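## Task

Pull the black key fob out of the small wooden box's drawer and set it down directly on the table, not on top of anything, then close the drawer. The box must stay roughly in its current spot with its current facing, and the other item must remain inside the drawer.

## Robot and tools

Robot: two arms in a physics simulation, left_arm and right_arm, each ending in a two-finger gripper. Measured base poses: left_arm at (+0.033, +0.312, +0.044) m, right_arm at (-0.018, -0.308, +0.004) m, both facing nearly straight along +x. A camera stand sits behind the arms.

Frame: all positions and orientations use one scene frame. Its origin is at table-top height, halfway between the arms' nominal bases. +x points out over the table, +z points up, and left_arm is on the +y side (image left/right does not follow the arm names). On a gripper, the fingers point along its own +z and close along its own y. end_effector_position is the point between the finger pads, just under 1 cm behind the tips. Reported poses can be a few cm off, more at long reach.

Row format (used by every moving call): 16 numbers, always both arms. First left_arm's 8: x, y, z (metres, absolute target in the scene frame), qw, qx, qy, qz (absolute orientation, w first), opening. Then right_arm's same 8. Opening runs -1 (closed, 0 mm gap) to +1 (open, about 87 mm); 0.5 is about 69 mm, 0 about 43 mm, -0.5 about 18 mm. To keep an arm still, repeat its last reported position and an unchanged quaternion every time; to hold a gripper's heading, resend the same quaternion rather than a drifted reading.

Tools:
- execute_actions {actions, cameras}. actions = [] returns state and, by default, all pictures. An action {rows, steps}: up to 15 rows, steps 1 to 15 (each 1/30 s, default 15, minimum 5 for an action); one row per step, the last row repeats. A wait entry {steps} up to 300. Refused outright if any target is over 0.6 m from that arm's last reported position along a gripper axis. The final 5 steps of an action run after the result is taken.
- move {target, speed, blend, blocking, cameras}: straight-line paths to one row or a list of up to 15 rows, all within 10 s total. speed in m/s, 0.002 to 2.9, default 0.25 (rotation up to twice that in rad/s), one value or one per target. blend in metres rounds corners between list targets; 0 stops at each. blocking=false returns after about 0.5 s while motion continues. New openings in later targets are applied on arrival. The result ends with a move: line giving the outcome (done, off_target, moving, held, fault) and limits (paced = target clipped, held = steps withheld). done means within 10 mm and 2 degrees; it says nothing about contact.
- wait {seconds 0 to 10}: lets time run, returns early if a move finishes.
- stop: brakes the current move; fingers keep moving.
- zoom_image {camera, region [x0,y0,x1,y1]}: closer view of a region (max 504x504 px) of the latest image from cam_high, cam_low, cam_left_wrist or cam_right_wrist.


Results: gripper positions and quaternions, grip_measured (same scale as opening), joint positions, torques, velocities (omitted when all are noise), Hand target (where the controller is heading now), motor temperatures. Each camera image is 672x504; calibration with intrinsics and world-to-camera transforms is supplied for projecting points.

Motion behaviour: each step the commanded orientation is limited to 40 degrees from the current one. Friction and weight leave the gripper low or short, more at long reach; tiny moves may not happen or go sideways, so check the pose after every move and correct tilt. Fast moves overshoot and stray. Do not route a path near an arm's own base; go around it. Paths ignore obstacles and the other arm.

Grasping: after the fingers touch an object, command an opening about 0.04 below the grip_measured reading then for a firm hold, less below for a lighter one. Readings may be off about 1 mm.

Avoid: hitting fixed or heavy things, fast contacts, pressing far past a contact, letting objects drop or releasing them while moving, anything leaving the table, pushing or turning the box much, arms or grippers touching each other (a gripper closing on the other's fingers counts), strain on wrist camera cables. Motors heat when holding loads, stretching out or pushing against something unreachable: MOTOR HOT appears at 75 °C, at 90 °C that arm folds and idles, at 100 °C it collapses. Any arm stop lowers the result; smooth, efficient motion helps. Thinking time lets the scene run on.

Each tool is called as a command line: name --argument value for each argument, lists and objects as JSON in quotes; but a table of rows of numbers goes row by row, as --pt "numbers of a row", without its own name.

## Session

execute_actions --actions '[]'

Scene clock: 0.00 s of 6000.00 s.
left_arm: end_effector_position=(+0.4027, +0.3305, +0.0641) grip_measured=+1.000 end_effector_quat_wxyz=(+0.526, -0.046, +0.849, -0.029) | right_arm: end_effector_position=(+0.3591, -0.3331, +0.0571) grip_measured=+1.000 end_effector_quat_wxyz=(+0.574, +0.066, +0.812, -0.078)
Joint positions: left_arm=[0.103 1.588 0.372 0.752 0.089 -0.064 1] | right_arm=[0.07 1.528 0.359 0.825 0.241 0.031 1]
Joint velocities: within noise
Joint torques (N m): no reading
Motor temperatures (°C): left_arm=[26 35 37 31 25 28 24] | right_arm=[25 31 31 31 29 29 29]
Heat: left arm: 37 °C; right arm: 31 °C.
Hand target: left_arm +0.4044, +0.3307, +0.0667; +0.528, -0.045, +0.847, -0.029 | right_arm +0.3635, -0.3329, +0.0650; +0.585, +0.067, +0.805, -0.077

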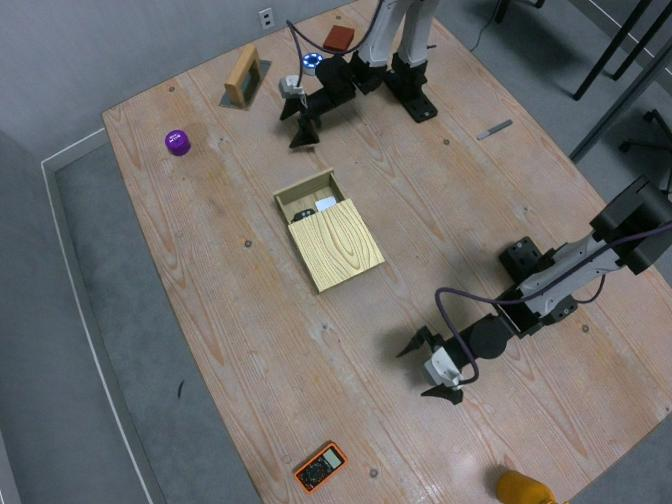

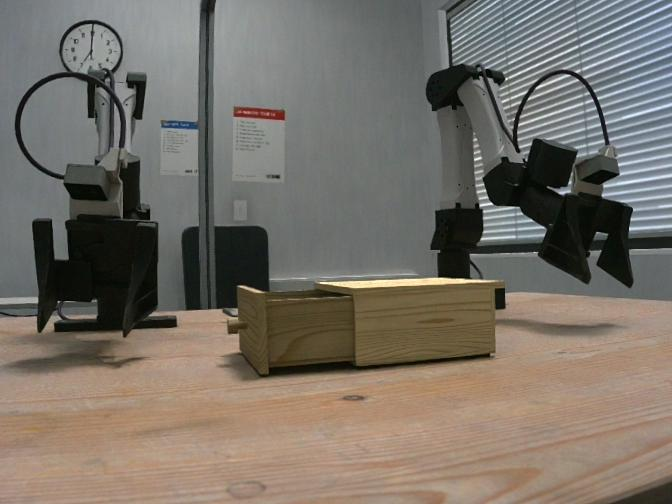

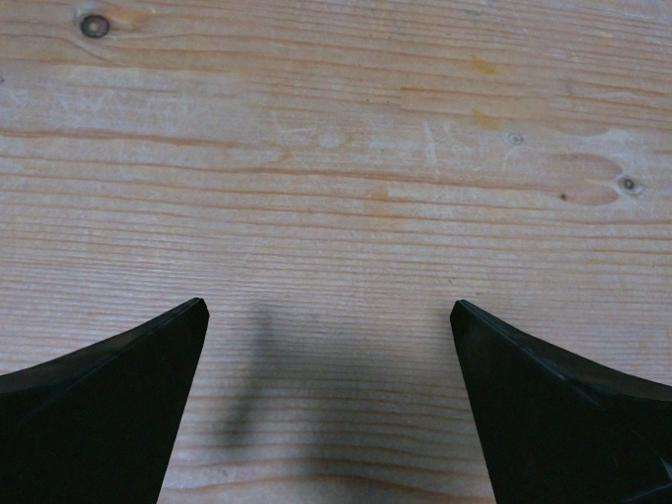

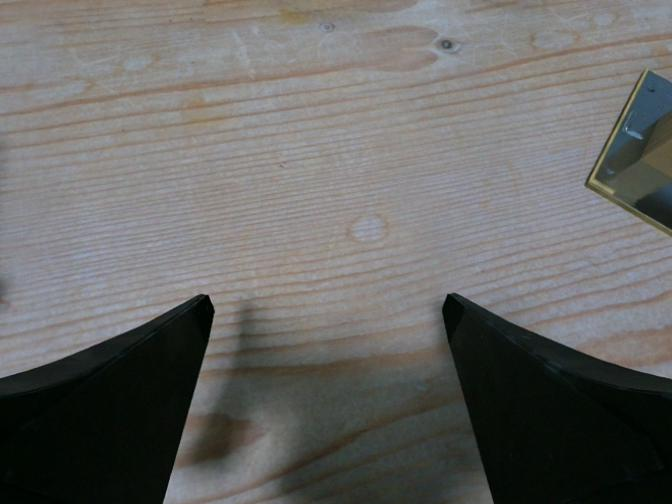

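zoom_image --camera "cam_high" --region '[260, 150, 400, 300]'

zoom_image --camera "cam_low" --region '[210, 260, 520, 390]'

Scaled by 3.360 from the camera's 672x504 image, which has a finer 960x720 frame.

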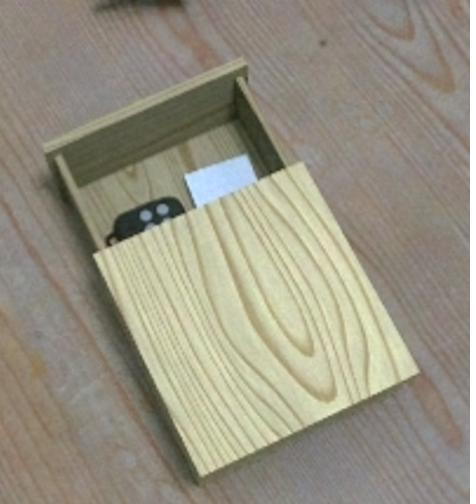

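Scaled by 1.626 from the camera's 672x504 image, which has a finer 960x720 frame.

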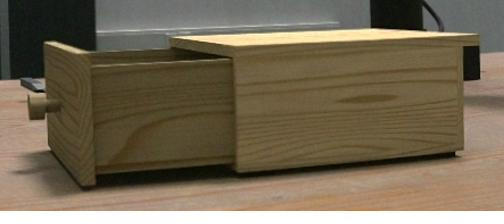

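move --target '[0.4044,0.3307,0.0667,0.528,-0.045,0.847,-0.029,1,0.37,-0.21,0.17,0.49,-0.325,0.784,0.203,1]' --cameras '["cam_right_wrist","cam_high"]'

zoom_image --camera "cam_right_wrist" --region '[200, 0, 672, 300]'

Scene clock: 4.37 s of 6000.00 s.
left_arm: end_effector_position=(+0.4027, +0.3305, +0.0641) grip_measured=+1.000 end_effector_quat_wxyz=(+0.526, -0.046, +0.849, -0.029) | right_arm: end_effector_position=(+0.3635, -0.2132, +0.1608) grip_measured=+1.000 end_effector_quat_wxyz=(+0.482, -0.314, +0.793, +0.202)
Joint positions: left_arm=[0.103 1.588 0.372 0.752 0.089 -0.064 1] | right_arm=[0.022 1.412 0.943 -0.153 -0.678 -0.404 1]
Joint torques (N m): left_arm=[0.13 -5.38 5.86 2.26 0.04 0.16] | right_arm=[0.44 -3.85 12.08 1.4 -0.39 -0.29]
Heat: left arm: 38 °C; right arm: 32 °C.
Hand target: left_arm +0.4043, +0.3307, +0.0667; +0.528, -0.045, +0.847, -0.029 | right_arm +0.3697, -0.2101, +0.1700; +0.490, -0.325, +0.783, +0.203
Off the commanded pose: left_arm 0.003 m, 0 deg | right_arm 0.012 m, 2 deg.
Kept back: nothing.
move: off_target (right_arm)
camera_calibration:
cam_right_wrist: T_world_to_cam=[[0.700254, -0.713893, 0.00122715, -0.408675], [-0.696288, -0.683363, -0.219541, 0.162453], [0.157568, 0.15288, -0.975602, 0.272349], [0, 0, 0, 1]] pos_world=[0.356377, -0.222373, 0.301871]
Images, in order (width x height): cam_high 672x504, cam_right_wrist 672x504.

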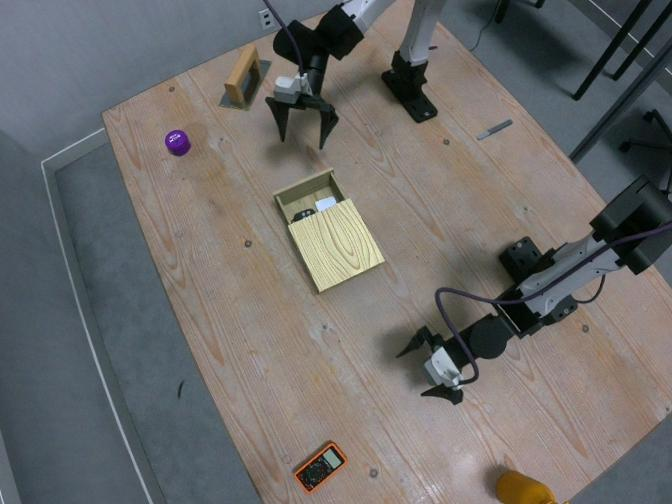

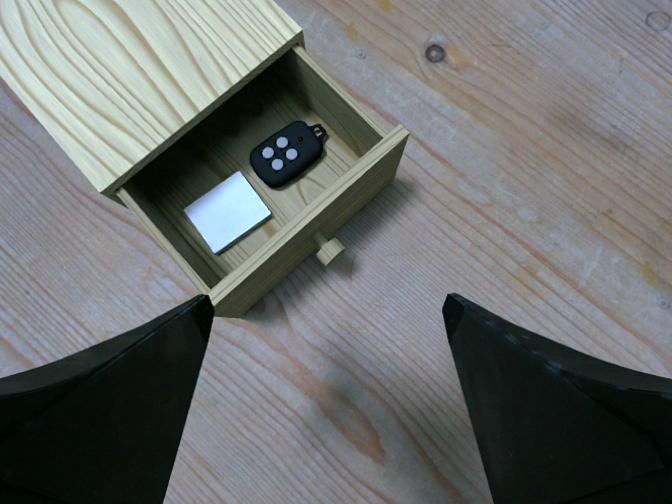

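Scaled by 1.068 from the camera's 672x504 image, which has a finer 960x720 frame.

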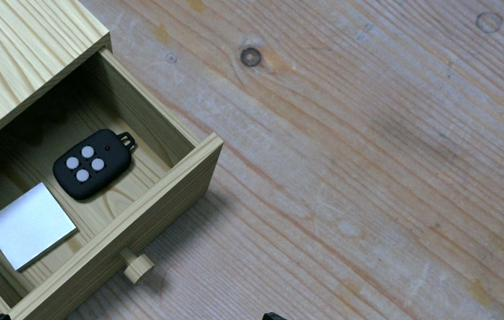

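move --target '[0.4044,0.3307,0.0667,0.528,-0.045,0.847,-0.029,1,0.383,-0.208,0.125,0,-0.691,0.723,0,0.3]' --cameras '["cam_right_wrist","cam_high","cam_low"]' --speed 0.4

zoom_image --camera "cam_high" --region '[230, 80, 400, 300]'

Scene clock: 9.43 s of 6000.00 s.
left_arm: end_effector_position=(+0.4027, +0.3305, +0.0641) grip_measured=+1.000 end_effector_quat_wxyz=(+0.526, -0.046, +0.849, -0.029) | right_arm: end_effector_position=(+0.3796, -0.2090, +0.1264) grip_measured=+0.300 end_effector_quat_wxyz=(-0.004, +0.686, -0.727, -0.001)
Joint positions: left_arm=[0.103 1.588 0.372 0.752 0.089 -0.064 1] | right_arm=[0.364 2.195 2.134 -1.503 -0.006 -1.179 0.65]
Joint torques (N m): left_arm=[0.12 -5.31 5.9 2.24 0.04 0.16] | right_arm=[0.35 -7.95 10.11 0.05 -0.02 -0.27]
Heat: left arm: 38 °C; right arm: 33 °C.
Hand target: left_arm +0.4043, +0.3307, +0.0667; +0.528, -0.045, +0.847, -0.029 | right_arm +0.3830, -0.2081, +0.1251; -0.001, +0.691, -0.723, +0.000
Off the commanded pose: left_arm 0.003 m, 0 deg | right_arm 0.004 m, 1 deg.
Kept back: nothing.
move: done
camera_calibration:
cam_right_wrist: T_world_to_cam=[[0.999295, -0.0374695, 0.00243824, -0.389165], [-0.0260224, -0.644265, 0.76436, -0.201745], [-0.0270693, -0.763884, -0.644786, 0.0722908], [0, 0, 0, 1]] pos_world=[0.385598, -0.0893371, 0.201766]
Images, in order (width x height): cam_high 672x504, cam_low 672x504, cam_right_wrist 672x504.

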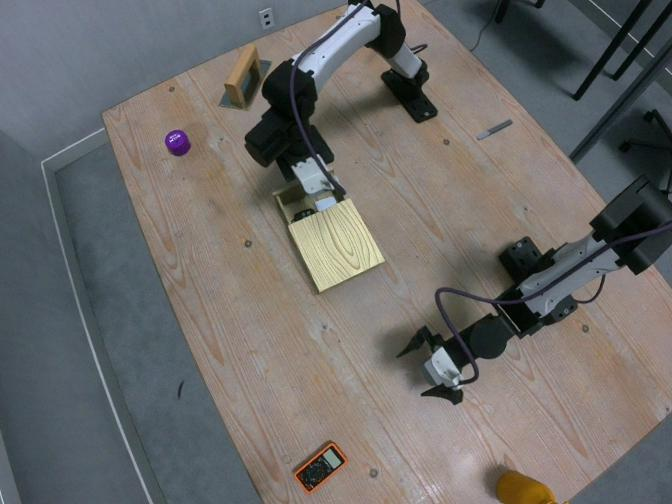

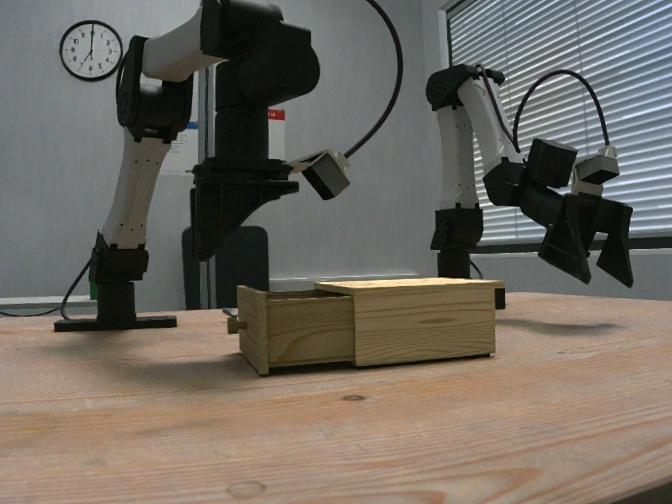

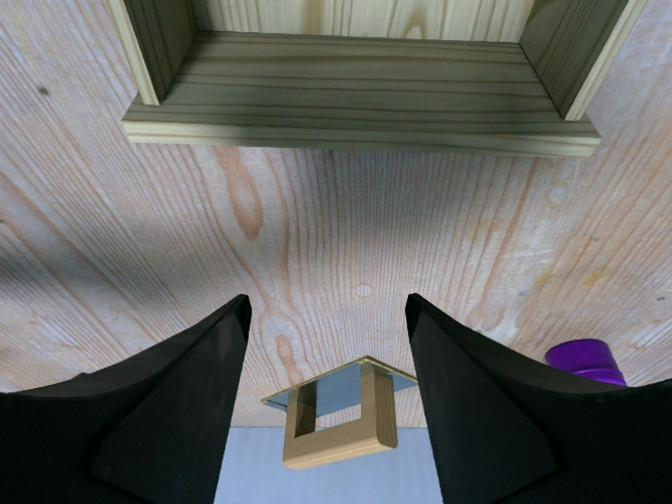

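Scaled by 2.291 from the camera's 672x504 image, which has a finer 960x720 frame.

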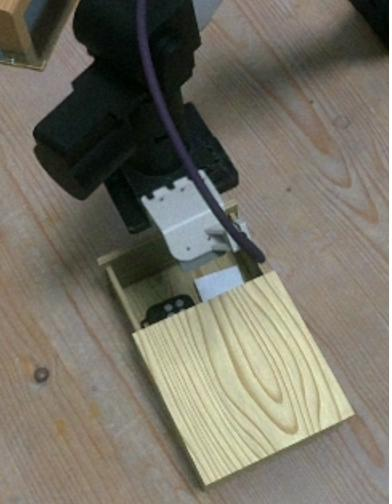

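move --pt "0.4044 0.3307 0.0667 0.528 -0.045 0.847 -0.029 1 0.396 -0.208 0.10 0 -0.691 0.723 0 0.3" --pt "0.4044 0.3307 0.0667 0.528 -0.045 0.847 -0.029 1 0.396 -0.208 0.05 0 -0.691 0.723 0 0.3" --cameras '["cam_right_wrist","cam_low"]' --blend 0.02 --speed 0.15

zoom_image --camera "cam_low" --region '[150, 200, 400, 400]'

Scene clock: 11.23 s of 6000.00 s.
left_arm: end_effector_position=(+0.4027, +0.3305, +0.0641) grip_measured=+1.000 end_effector_quat_wxyz=(+0.526, -0.046, +0.849, -0.029) | right_arm: end_effector_position=(+0.3916, -0.2059, +0.0577) grip_measured=+0.300 end_effector_quat_wxyz=(+0.000, +0.690, -0.724, -0.001)
Joint positions: left_arm=[0.103 1.588 0.372 0.752 0.089 -0.064 1] | right_arm=[0.364 2.245 1.94 -1.267 -0.001 -1.188 0.65]
Joint torques (N m): left_arm=[0.1 -5.38 5.91 2.25 0.05 0.16] | right_arm=[-0.64 -8.57 6.82 0.3 -0.05 -0.3]
Heat: left arm: 38 °C; right arm: 34 °C.
Hand target: left_arm +0.4043, +0.3307, +0.0667; +0.528, -0.045, +0.847, -0.029 | right_arm +0.3959, -0.2081, +0.0502; +0.000, +0.691, -0.723, +0.000
Off the commanded pose: left_arm 0.003 m, 0 deg | right_arm 0.009 m, 0 deg.
Kept back: nothing.
move: done; blend cut to 0.0141 m at target 1
camera_calibration:
cam_right_wrist: T_world_to_cam=[[0.999608, -0.0278573, -0.00282712, -0.398784], [-0.0156318, -0.638969, 0.769074, -0.150066], [-0.0232308, -0.768728, -0.639154, 0.0278815], [0, 0, 0, 1]] pos_world=[0.396929, -0.0855632, 0.132105]
Images, in order (width x height): cam_low 672x504, cam_right_wrist 672x504.

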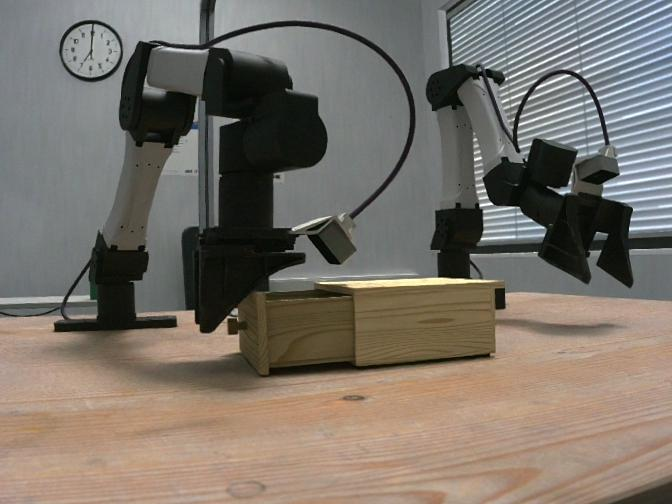

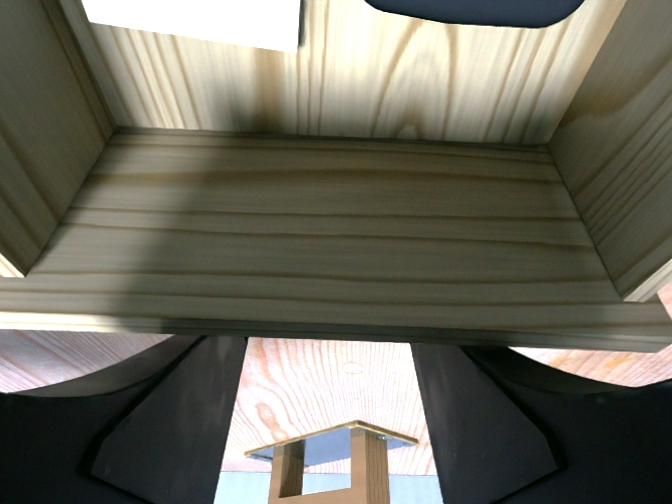

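Scaled by 2.016 from the camera's 672x504 image, which has a finer 960x720 frame.

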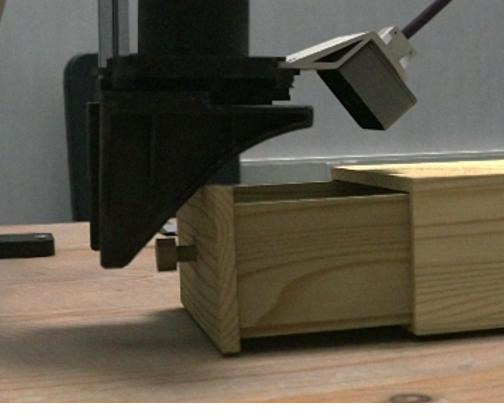

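move --pt "0.4044 0.3307 0.0667 0.528 -0.045 0.847 -0.029 1 0.394 -0.215 0.115 0 -0.691 0.723 0 -1" --pt "0.4044 0.3307 0.0667 0.528 -0.045 0.847 -0.029 1 0.394 -0.128 0.12 0 -0.691 0.723 0 -1" --cameras '["cam_right_wrist","cam_low"]' --blend 0.02 --speed 0.15

zoom_image --camera "cam_low" --region '[150, 200, 400, 400]'

Scene clock: 14.60 s of 6000.00 s.
left_arm: end_effector_position=(+0.4027, +0.3305, +0.0641) grip_measured=+1.000 end_effector_quat_wxyz=(+0.526, -0.046, +0.849, -0.029) | right_arm: end_effector_position=(+0.3915, -0.1276, +0.1227) grip_measured=-0.973 end_effector_quat_wxyz=(-0.029, +0.698, -0.716, +0.008)
Joint positions: left_arm=[0.103 1.588 0.372 0.752 0.089 -0.064 1] | right_arm=[0.525 2.378 2.432 -1.566 0 -1.05 0.013]
Joint torques (N m): left_arm=[0.1 -5.34 5.89 2.25 0.03 0.17] | right_arm=[-0.12 -8.92 9.81 0.15 -0.05 -0.07]
Heat: left arm: 38 °C; right arm: 34 °C.
Hand target: left_arm +0.4043, +0.3307, +0.0667; +0.528, -0.045, +0.847, -0.029 | right_arm +0.3937, -0.1283, +0.1197; -0.025, +0.693, -0.721, +0.009
Off the commanded pose: left_arm 0.003 m, 0 deg | right_arm 0.004 m, 4 deg.
joint sent to its limit (right arm) — joint 4 (wrist pitch), lower limit.
Kept back: nothing.
move: off_target (right_arm)
camera_calibration:
cam_right_wrist: T_world_to_cam=[[0.99869, -0.00615494, 0.0507879, -0.399733], [-0.0422325, -0.659479, 0.750536, -0.140052], [0.0288741, -0.751698, -0.658875, 0.113831], [0, 0, 0, 1]] pos_world=[0.390008, -0.00925478, 0.200416]
Images, in order (width x height): cam_low 672x504, cam_right_wrist 672x504.

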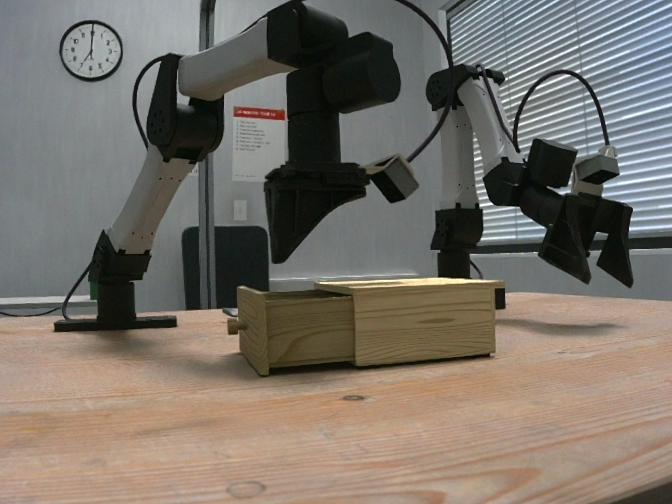

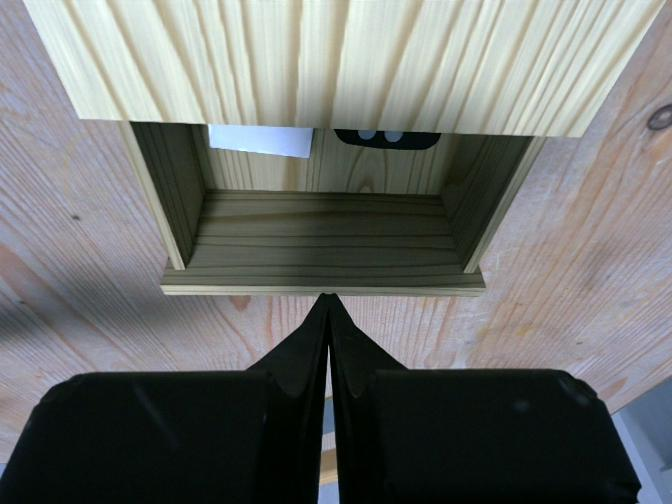

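Scaled by 2.016 from the camera's 672x504 image, which has a finer 960x720 frame.

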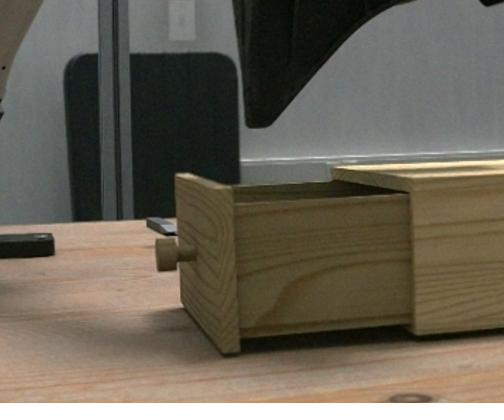

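move --pt "0.4044 0.3307 0.0667 0.528 -0.045 0.847 -0.029 1 0.394 -0.128 0.055 0 -0.691 0.723 0 -1" --pt "0.4044 0.3307 0.0667 0.528 -0.045 0.847 -0.029 1 0.393 -0.178 0.055 0 -0.691 0.723 0 -1" --cameras '["cam_right_wrist","cam_low","cam_high"]' --speed '[0.12,0.05]'

zoom_image --camera "cam_low" --region '[150, 200, 500, 400]'

Scene clock: 17.30 s of 6000.00 s.
left_arm: end_effector_position=(+0.4027, +0.3305, +0.0641) grip_measured=+1.000 end_effector_quat_wxyz=(+0.526, -0.046, +0.849, -0.029) | right_arm: end_effector_position=(+0.3881, -0.1613, +0.0347) grip_measured=-0.973 end_effector_quat_wxyz=(+0.007, +0.693, -0.721, -0.025)
Joint positions: left_arm=[0.103 1.588 0.372 0.752 0.089 -0.064 1] | right_arm=[0.445 2.35 2.031 -1.282 -0.041 -1.116 0.013]
Joint torques (N m): left_arm=[0.09 -5.38 5.89 2.25 0.04 0.16] | right_arm=[-1.98 -14.61 5.74 0 0.35 -0.25]
Motor temperatures (°C): left_arm=[26 37 39 36 25 28 24] | right_arm=[25 34 34 32 28 29 29]
Heat: left arm: 39 °C; right arm: 34 °C.
Hand target: left_arm +0.4043, +0.3307, +0.0667; +0.528, -0.045, +0.847, -0.029 | right_arm +0.3926, -0.1777, +0.0544; +0.001, +0.691, -0.723, +0.000
Off the commanded pose: left_arm 0.003 m, 0 deg | right_arm 0.027 m, 3 deg.
Kept back: nothing.
move: off_target (right_arm)
camera_calibration:
cam_right_wrist: T_world_to_cam=[[0.998722, -0.0187743, -0.046934, -0.390754], [0.0230417, -0.657328, 0.753253, -0.12133], [-0.0449928, -0.753371, -0.656055, 0.0588684], [0, 0, 0, 1]] pos_world=[0.395699, -0.0427402, 0.111674]
Images, in order (width x height): cam_high 672x504, cam_low 672x504, cam_right_wrist 672x504.

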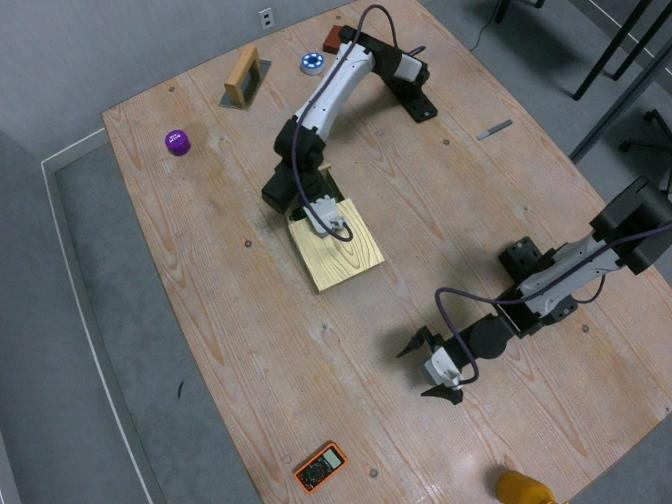

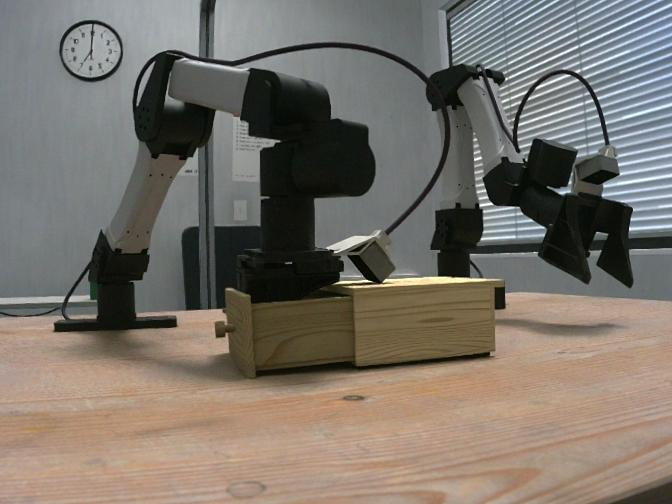

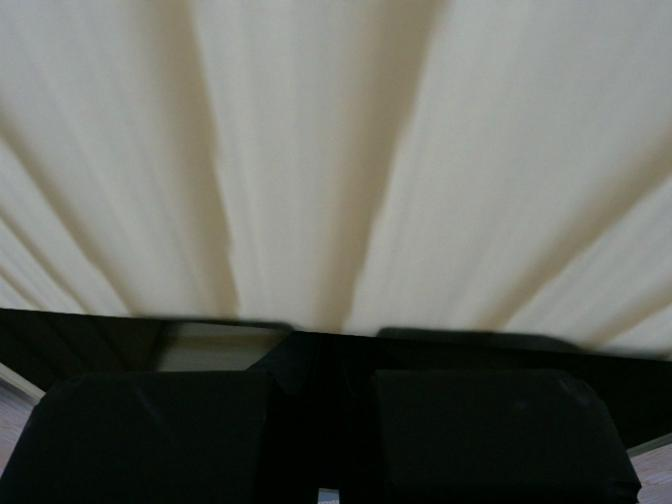

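Scaled by 1.440 from the camera's 672x504 image, which has a finer 960x720 frame.

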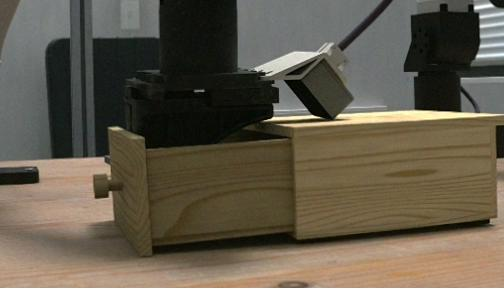

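move --pt "0.4044 0.3307 0.0667 0.528 -0.045 0.847 -0.029 1 0.393 -0.173 0.07 0 -0.691 0.723 0 -1" --pt "0.4044 0.3307 0.0667 0.528 -0.045 0.847 -0.029 1 0.391 -0.197 0.07 0 -0.691 0.723 0 -1" --cameras '["cam_low"]' --speed '[0.12,0.05]'

zoom_image --camera "cam_low" --region '[150, 200, 500, 400]'

Scene clock: 19.13 s of 6000.00 s.
left_arm: end_effector_position=(+0.4027, +0.3305, +0.0641) grip_measured=+1.000 end_effector_quat_wxyz=(+0.526, -0.046, +0.849, -0.029) | right_arm: end_effector_position=(+0.3881, -0.1870, +0.0470) grip_measured=-0.973 end_effector_quat_wxyz=(+0.013, +0.689, -0.724, -0.022)
Joint positions: left_arm=[0.103 1.588 0.372 0.752 0.089 -0.064 1] | right_arm=[0.395 2.311 2.009 -1.31 -0.031 -1.157 0.013]
Joint torques (N m): left_arm=[0.09 -5.33 5.86 2.24 0.05 0.15] | right_arm=[-0.9 -14.71 6.15 -0.02 0.2 -0.31]
Heat: left arm: 39 °C; right arm: 35 °C.
Hand target: left_arm +0.4043, +0.3307, +0.0667; +0.528, -0.045, +0.847, -0.029 | right_arm +0.3906, -0.1968, +0.0692; +0.001, +0.691, -0.723, +0.000
Off the commanded pose: left_arm 0.003 m, 0 deg | right_arm 0.025 m, 3 deg.
Kept back: nothing.
move: off_target (right_arm)
Images, in order (width x height): cam_low 672x504.

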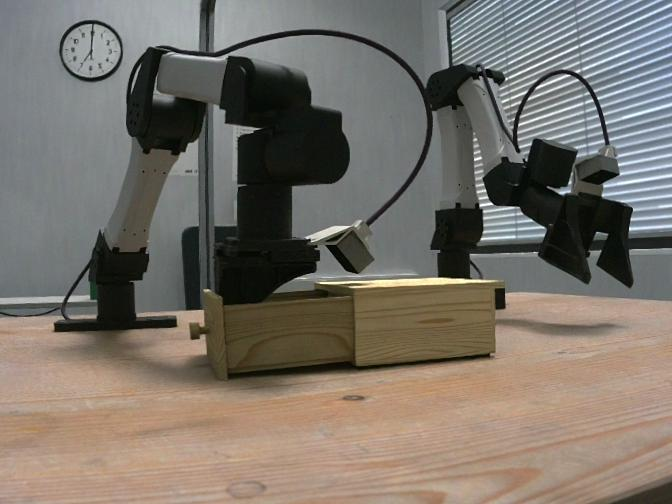

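Scaled by 1.440 from the camera's 672x504 image, which has a finer 960x720 frame.

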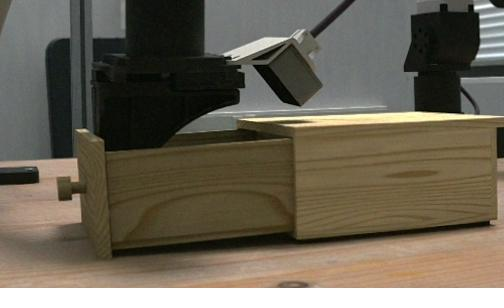

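move --pt "0.4044 0.3307 0.0667 0.528 -0.045 0.847 -0.029 1 0.391 -0.178 0.09 0 -0.691 0.723 0 -1" --pt "0.4044 0.3307 0.0667 0.528 -0.045 0.847 -0.029 1 0.391 -0.178 0.15 0 -0.691 0.723 0 -1" --pt "0.4044 0.3307 0.0667 0.528 -0.045 0.847 -0.029 1 0.425 -0.168 0.155 0.214 0.136 0.966 -0.030 0.5" --cameras '["all"]' --speed '[0.08,0.2,0.5]' --blend 0.01

zoom_image --camera "cam_high" --region '[240, 100, 400, 280]'

zoom_image --camera "cam_low" --region '[150, 200, 500, 400]'

Scene clock: 23.73 s of 6000.00 s.
left_arm: end_effector_position=(+0.4027, +0.3305, +0.0641) grip_measured=+1.000 end_effector_quat_wxyz=(+0.526, -0.046, +0.849, -0.029) | right_arm: end_effector_position=(+0.4230, -0.1702, +0.1309) grip_measured=+0.500 end_effector_quat_wxyz=(+0.181, +0.131, +0.974, -0.041)
Joint positions: left_arm=[0.103 1.588 0.372 0.752 0.089 -0.064 1] | right_arm=[0.373 2.206 2.168 -1.242 0.237 0.575 0.75]
Joint torques (N m): left_arm=[0.12 -5.37 5.9 2.24 0.03 0.15] | right_arm=[0.81 -14.58 6.98 0.9 0.3 -0.01]
Heat: left arm: 39 °C; right arm: 37 °C.
Hand target: left_arm +0.4043, +0.3307, +0.0667; +0.528, -0.045, +0.847, -0.029 | right_arm +0.4246, -0.1682, +0.1547; +0.213, +0.136, +0.967, -0.030
Off the commanded pose: left_arm 0.003 m, 0 deg | right_arm 0.024 m, 4 deg.
Kept back: nothing.
move: off_target (right_arm); target 3's new opening was sent with right_arm's hand 0.024 m and 4 deg from that target
camera_calibration:
cam_right_wrist: T_world_to_cam=[[-0.250177, -0.96741, 0.0391182, -0.065783], [-0.841396, 0.237224, 0.48557, 0.352422], [-0.479025, 0.0885646, -0.873322, 0.472196], [0, 0, 0, 1]] pos_world=[0.506263, -0.189062, 0.243827]

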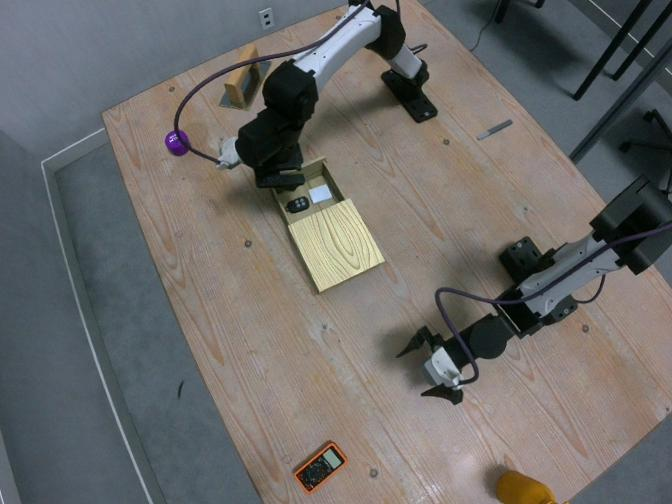

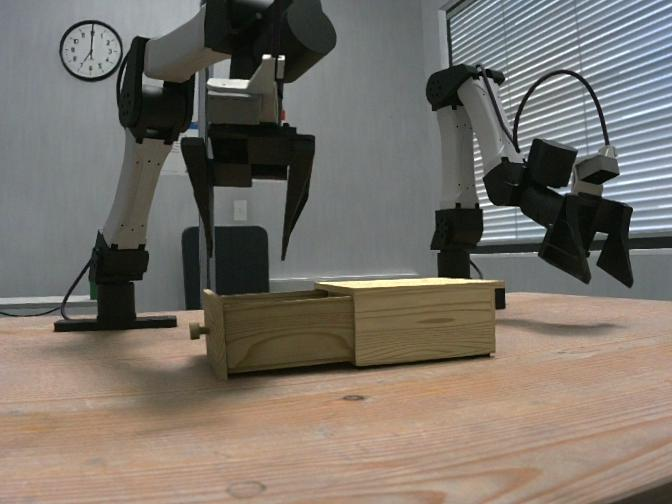

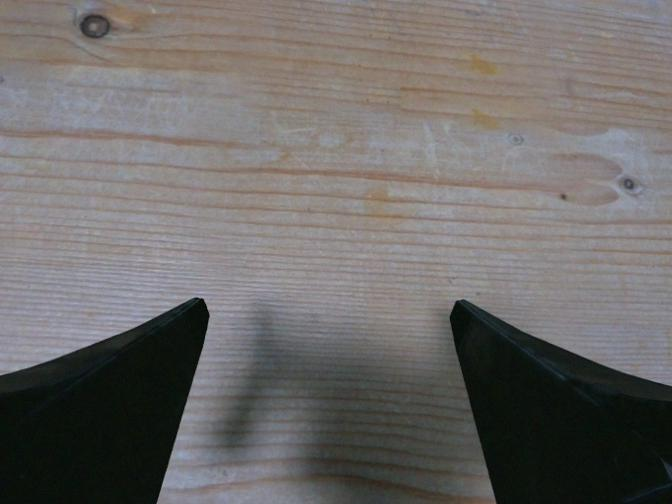

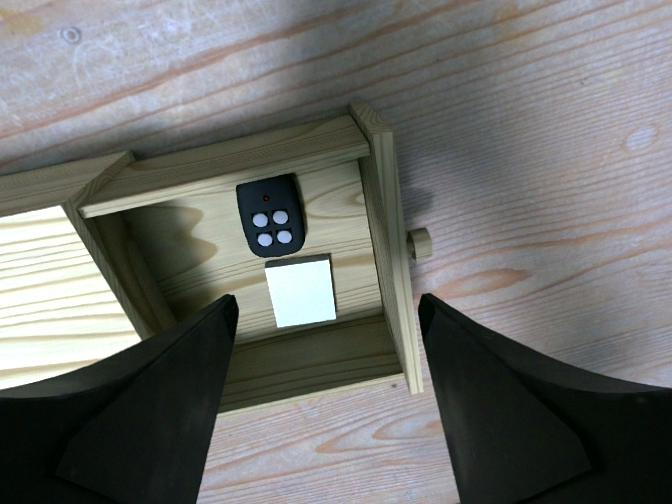

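Scaled by 2.800 from the camera's 672x504 image, which has a finer 960x720 frame.

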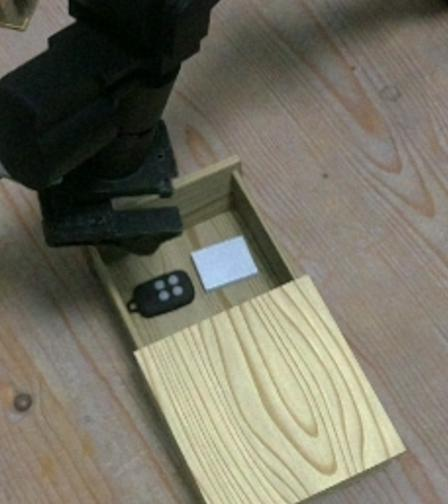

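Scaled by 1.440 from the camera's 672x504 image, which has a finer 960x720 frame.

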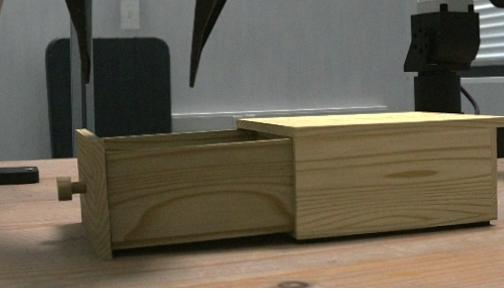

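move --target '[0.4044,0.3307,0.0667,0.528,-0.045,0.847,-0.029,1,0.42,-0.135,0.115,0.267,0.042,0.963,-0.012,0.35]' --cameras '["all"]' --speed 0.2

zoom_image --camera "cam_low" --region '[150, 200, 500, 400]'

Scene clock: 25.93 s of 6000.00 s.
left_arm: end_effector_position=(+0.4027, +0.3305, +0.0641) grip_measured=+1.000 end_effector_quat_wxyz=(+0.526, -0.046, +0.849, -0.029) | right_arm: end_effector_position=(+0.4155, -0.1352, +0.0926) grip_measured=+0.350 end_effector_quat_wxyz=(+0.236, +0.042, +0.971, -0.021)
Joint positions: left_arm=[0.103 1.588 0.372 0.752 0.089 -0.064 1] | right_arm=[0.461 2.079 1.79 -0.868 0.247 0.466 0.675]
Joint torques (N m): left_arm=[0.12 -5.35 5.89 2.25 0.04 0.16] | right_arm=[0.25 -13.59 7.24 1.1 0.28 -0.23]
Heat: left arm: 39 °C; right arm: 38 °C.
Hand target: left_arm +0.4043, +0.3307, +0.0667; +0.528, -0.045, +0.847, -0.029 | right_arm +0.4196, -0.1350, +0.1148; +0.266, +0.042, +0.963, -0.012
Off the commanded pose: left_arm 0.003 m, 0 deg | right_arm 0.023 m, 4 deg.
Kept back: nothing.
move: off_target (right_arm)
camera_calibration:
cam_right_wrist: T_world_to_cam=[[-0.0719147, -0.997016, 0.0280631, -0.109295], [-0.917284, 0.0771603, 0.390686, 0.375103], [-0.391686, 0.00235424, -0.920096, 0.388418], [0, 0, 0, 1]] pos_world=[0.488354, -0.138826, 0.213901]

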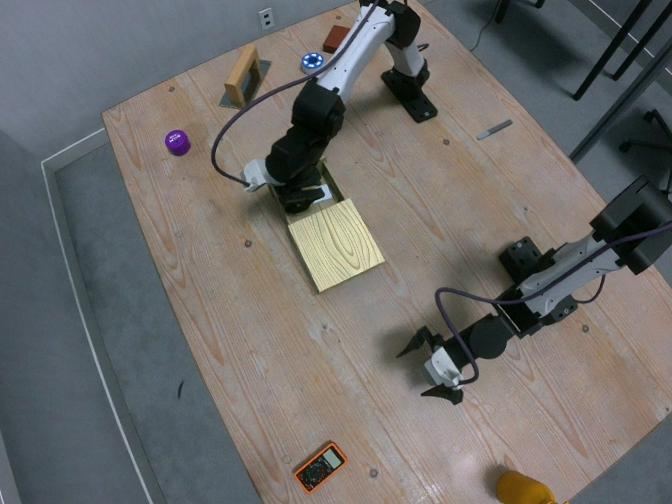

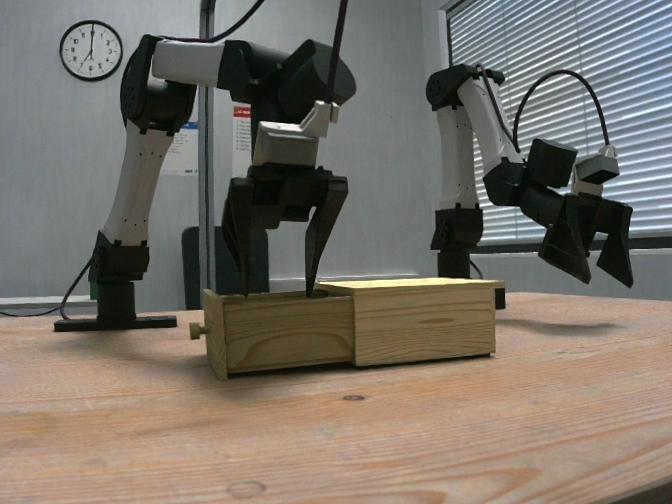

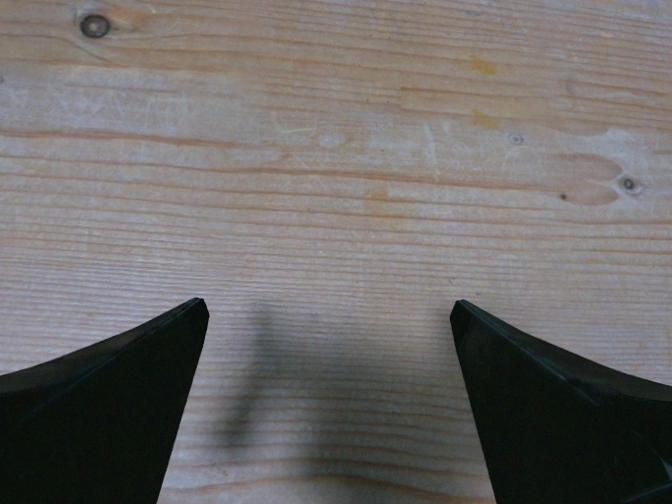

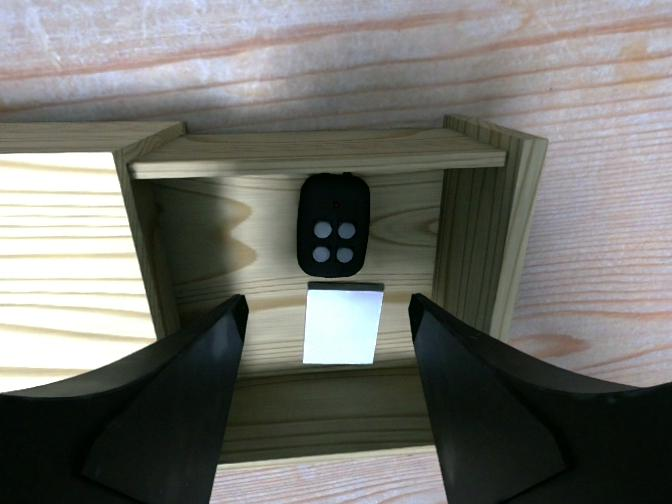

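Scaled by 1.440 from the camera's 672x504 image, which has a finer 960x720 frame.

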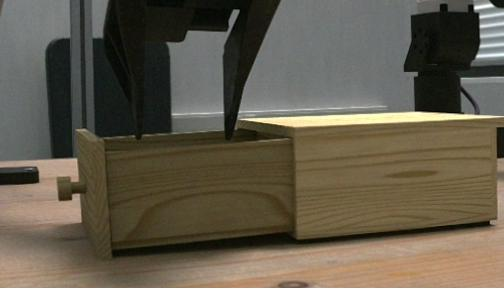

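move --pt "0.4044 0.3307 0.0667 0.528 -0.045 0.847 -0.029 1 0.425 -0.136 0.064 0.267 0.042 0.963 -0.012 0.35" --pt "0.4044 0.3307 0.0667 0.528 -0.045 0.847 -0.029 1 0.425 -0.136 0.064 0.267 0.042 0.963 -0.012 -0.05" --pt "0.4044 0.3307 0.0667 0.528 -0.045 0.847 -0.029 1 0.425 -0.136 0.064 0.267 0.042 0.963 -0.012 -0.25" --cameras '["cam_right_wrist","cam_low"]' --speed 0.1

Scene clock: 28.97 s of 6000.00 s.
left_arm: end_effector_position=(+0.4027, +0.3305, +0.0641) grip_measured=+1.000 end_effector_quat_wxyz=(+0.526, -0.046, +0.849, -0.029) | right_arm: end_effector_position=(+0.4198, -0.1336, +0.0580) grip_measured=-0.250 end_effector_quat_wxyz=(+0.253, +0.041, +0.967, -0.013)
Joint positions: left_arm=[0.103 1.588 0.372 0.752 0.089 -0.064 1] | right_arm=[0.461 2.079 1.641 -0.68 0.248 0.458 0.375]
Joint torques (N m): left_arm=[0.09 -5.35 5.87 2.24 0.04 0.18] | right_arm=[-0.49 -10.62 7.32 1.16 0.27 -0.2]
Heat: left arm: 39 °C; right arm: 38 °C.
Hand target: left_arm +0.4043, +0.3307, +0.0667; +0.528, -0.045, +0.847, -0.029 | right_arm +0.4249, -0.1360, +0.0641; +0.267, +0.042, +0.963, -0.012
Off the commanded pose: left_arm 0.003 m, 0 deg | right_arm 0.008 m, 2 deg.
Kept back: nothing.
move: done
camera_calibration:
cam_right_wrist: T_world_to_cam=[[-0.0661367, -0.997721, 0.0133605, -0.108018], [-0.93091, 0.0665172, 0.359141, 0.39855], [-0.359211, 0.011315, -0.933188, 0.346567], [0, 0, 0, 1]] pos_world=[0.488361, -0.138204, 0.181719]
Images, in order (width x height): cam_low 672x504, cam_right_wrist 672x504.

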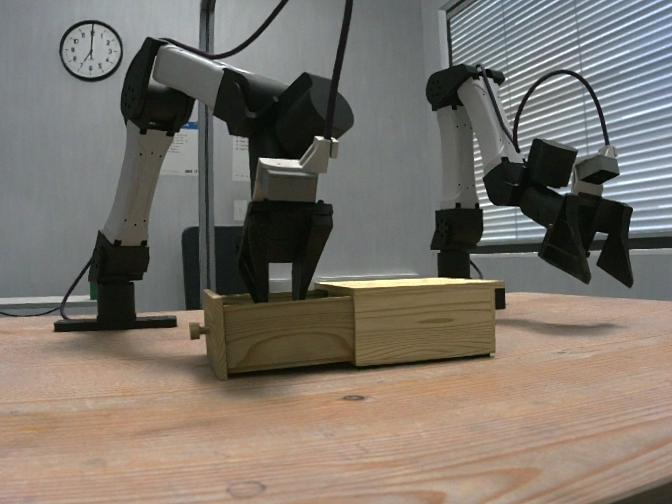

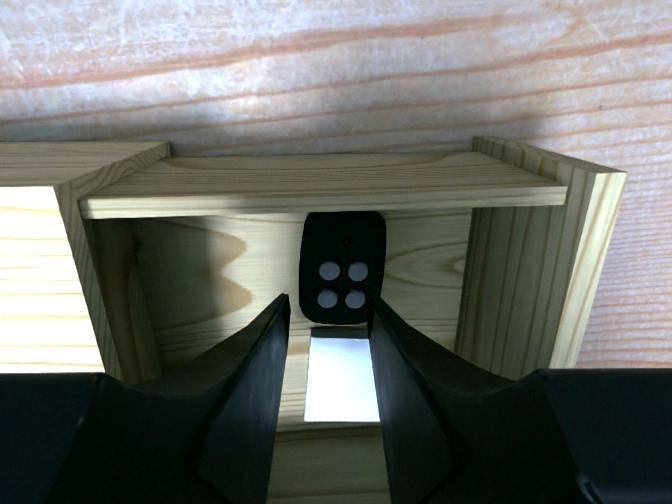

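move --pt "0.4044 0.3307 0.0667 0.528 -0.045 0.847 -0.029 1 0.427 -0.140 0.064 0.267 0.042 0.963 -0.012 0.35" --pt "0.4044 0.3307 0.0667 0.528 -0.045 0.847 -0.029 1 0.427 -0.140 0.042 0.267 0.042 0.963 -0.012 0.35" --cameras '["cam_right_wrist","cam_low"]' --speed 0.08

Scene clock: 30.93 s of 6000.00 s.
left_arm: end_effector_position=(+0.4027, +0.3305, +0.0641) grip_measured=+1.000 end_effector_quat_wxyz=(+0.526, -0.046, +0.849, -0.029) | right_arm: end_effector_position=(+0.4226, -0.1372, +0.0448) grip_measured=+0.350 end_effector_quat_wxyz=(+0.261, +0.041, +0.964, -0.011)
Joint positions: left_arm=[0.103 1.588 0.372 0.752 0.089 -0.064 1] | right_arm=[0.453 2.079 1.581 -0.6 0.248 0.448 0.675]
Joint torques (N m): left_arm=[0.13 -5.35 5.9 2.25 0.04 0.16] | right_arm=[-0.68 -8.9 7.28 1.22 0.2 -0.25]
Heat: left arm: 39 °C; right arm: 38 °C.
Hand target: left_arm +0.4043, +0.3307, +0.0667; +0.528, -0.045, +0.847, -0.029 | right_arm +0.4269, -0.1400, +0.0421; +0.267, +0.042, +0.963, -0.012
Off the commanded pose: left_arm 0.003 m, 0 deg | right_arm 0.006 m, 1 deg.
Kept back: nothing.
move: done
camera_calibration:
cam_right_wrist: T_world_to_cam=[[-0.0668354, -0.997728, 0.00851761, -0.110835], [-0.937197, 0.065705, 0.342556, 0.409416], [-0.342337, 0.0149122, -0.939459, 0.328996], [0, 0, 0, 1]] pos_world=[0.488923, -0.14239, 0.169775]
Images, in order (width x height): cam_low 672x504, cam_right_wrist 672x504.

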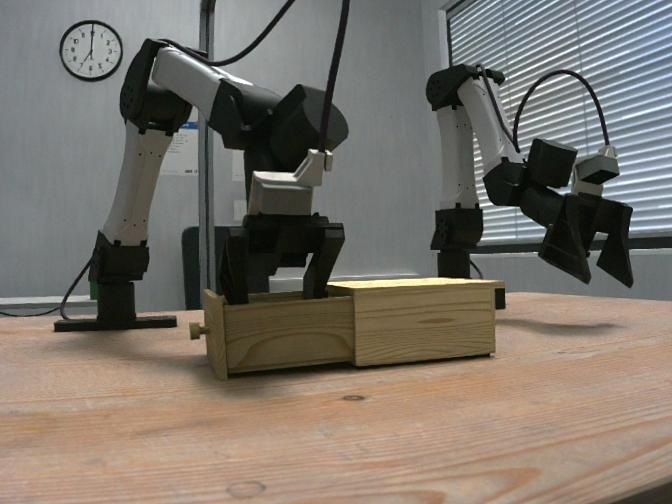

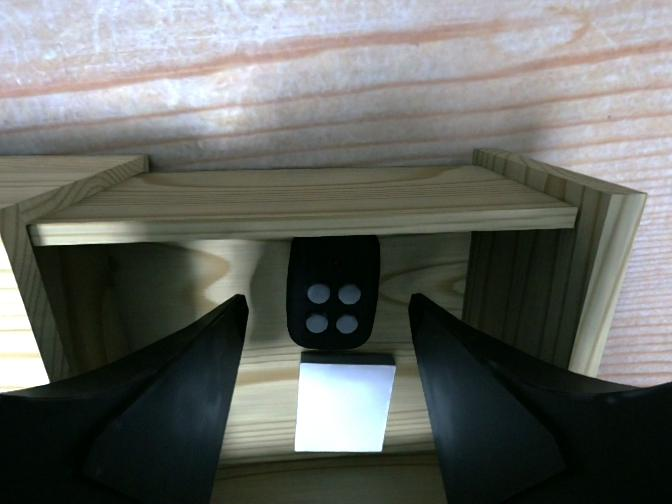

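move --target '[0.4044,0.3307,0.0667,0.528,-0.045,0.847,-0.029,1,0.430,-0.139,0.022,0.267,0.042,0.963,-0.012,0.35]' --cameras '["cam_right_wrist","cam_low"]' --speed 0.05

Scene clock: 31.97 s of 6000.00 s.
left_arm: end_effector_position=(+0.4027, +0.3305, +0.0641) grip_measured=+1.000 end_effector_quat_wxyz=(+0.526, -0.046, +0.849, -0.029) | right_arm: end_effector_position=(+0.4294, -0.1342, +0.0381) grip_measured=+0.350 end_effector_quat_wxyz=(+0.275, +0.043, +0.960, -0.004)
Joint positions: left_arm=[0.103 1.588 0.372 0.752 0.089 -0.064 1] | right_arm=[0.453 2.089 1.557 -0.534 0.248 0.448 0.675]
Joint torques (N m): left_arm=[0.08 -5.38 5.87 2.26 0.04 0.16] | right_arm=[-0.61 -7.2 6.91 1.2 0.18 -0.22]
Heat: left arm: 39 °C; right arm: 38 °C.
Hand target: left_arm +0.4043, +0.3307, +0.0667; +0.528, -0.045, +0.847, -0.029 | right_arm +0.4295, -0.1391, +0.0225; +0.267, +0.042, +0.963, -0.012
Off the commanded pose: left_arm 0.003 m, 0 deg | right_arm 0.017 m, 1 deg.
Kept back: nothing.
move: off_target (right_arm)
camera_calibration:
cam_right_wrist: T_world_to_cam=[[-0.0662028, -0.997787, -0.00620808, -0.107032], [-0.946824, 0.0608557, 0.315943, 0.422459], [-0.314866, 0.0267943, -0.948758, 0.3151], [0, 0, 0, 1]] pos_world=[0.492123, -0.140947, 0.164816]
Images, in order (width x height): cam_low 672x504, cam_right_wrist 672x504.

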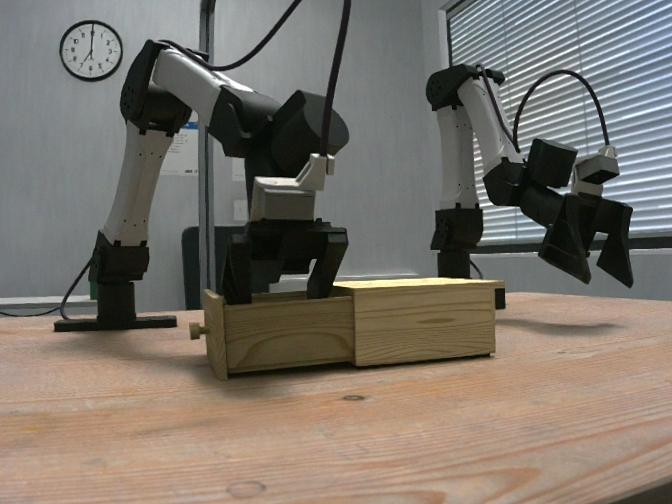

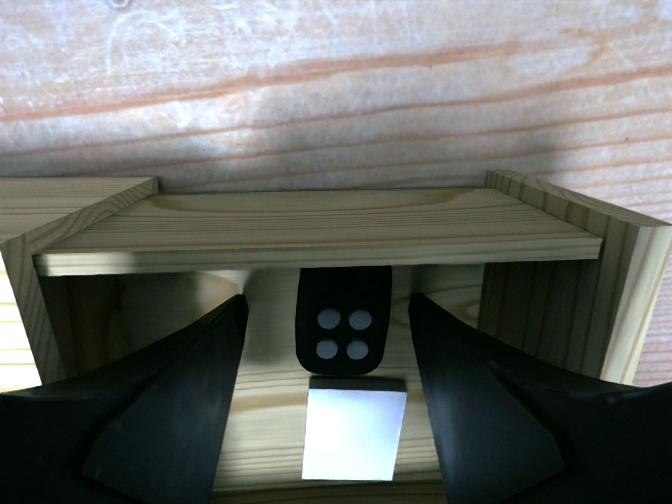

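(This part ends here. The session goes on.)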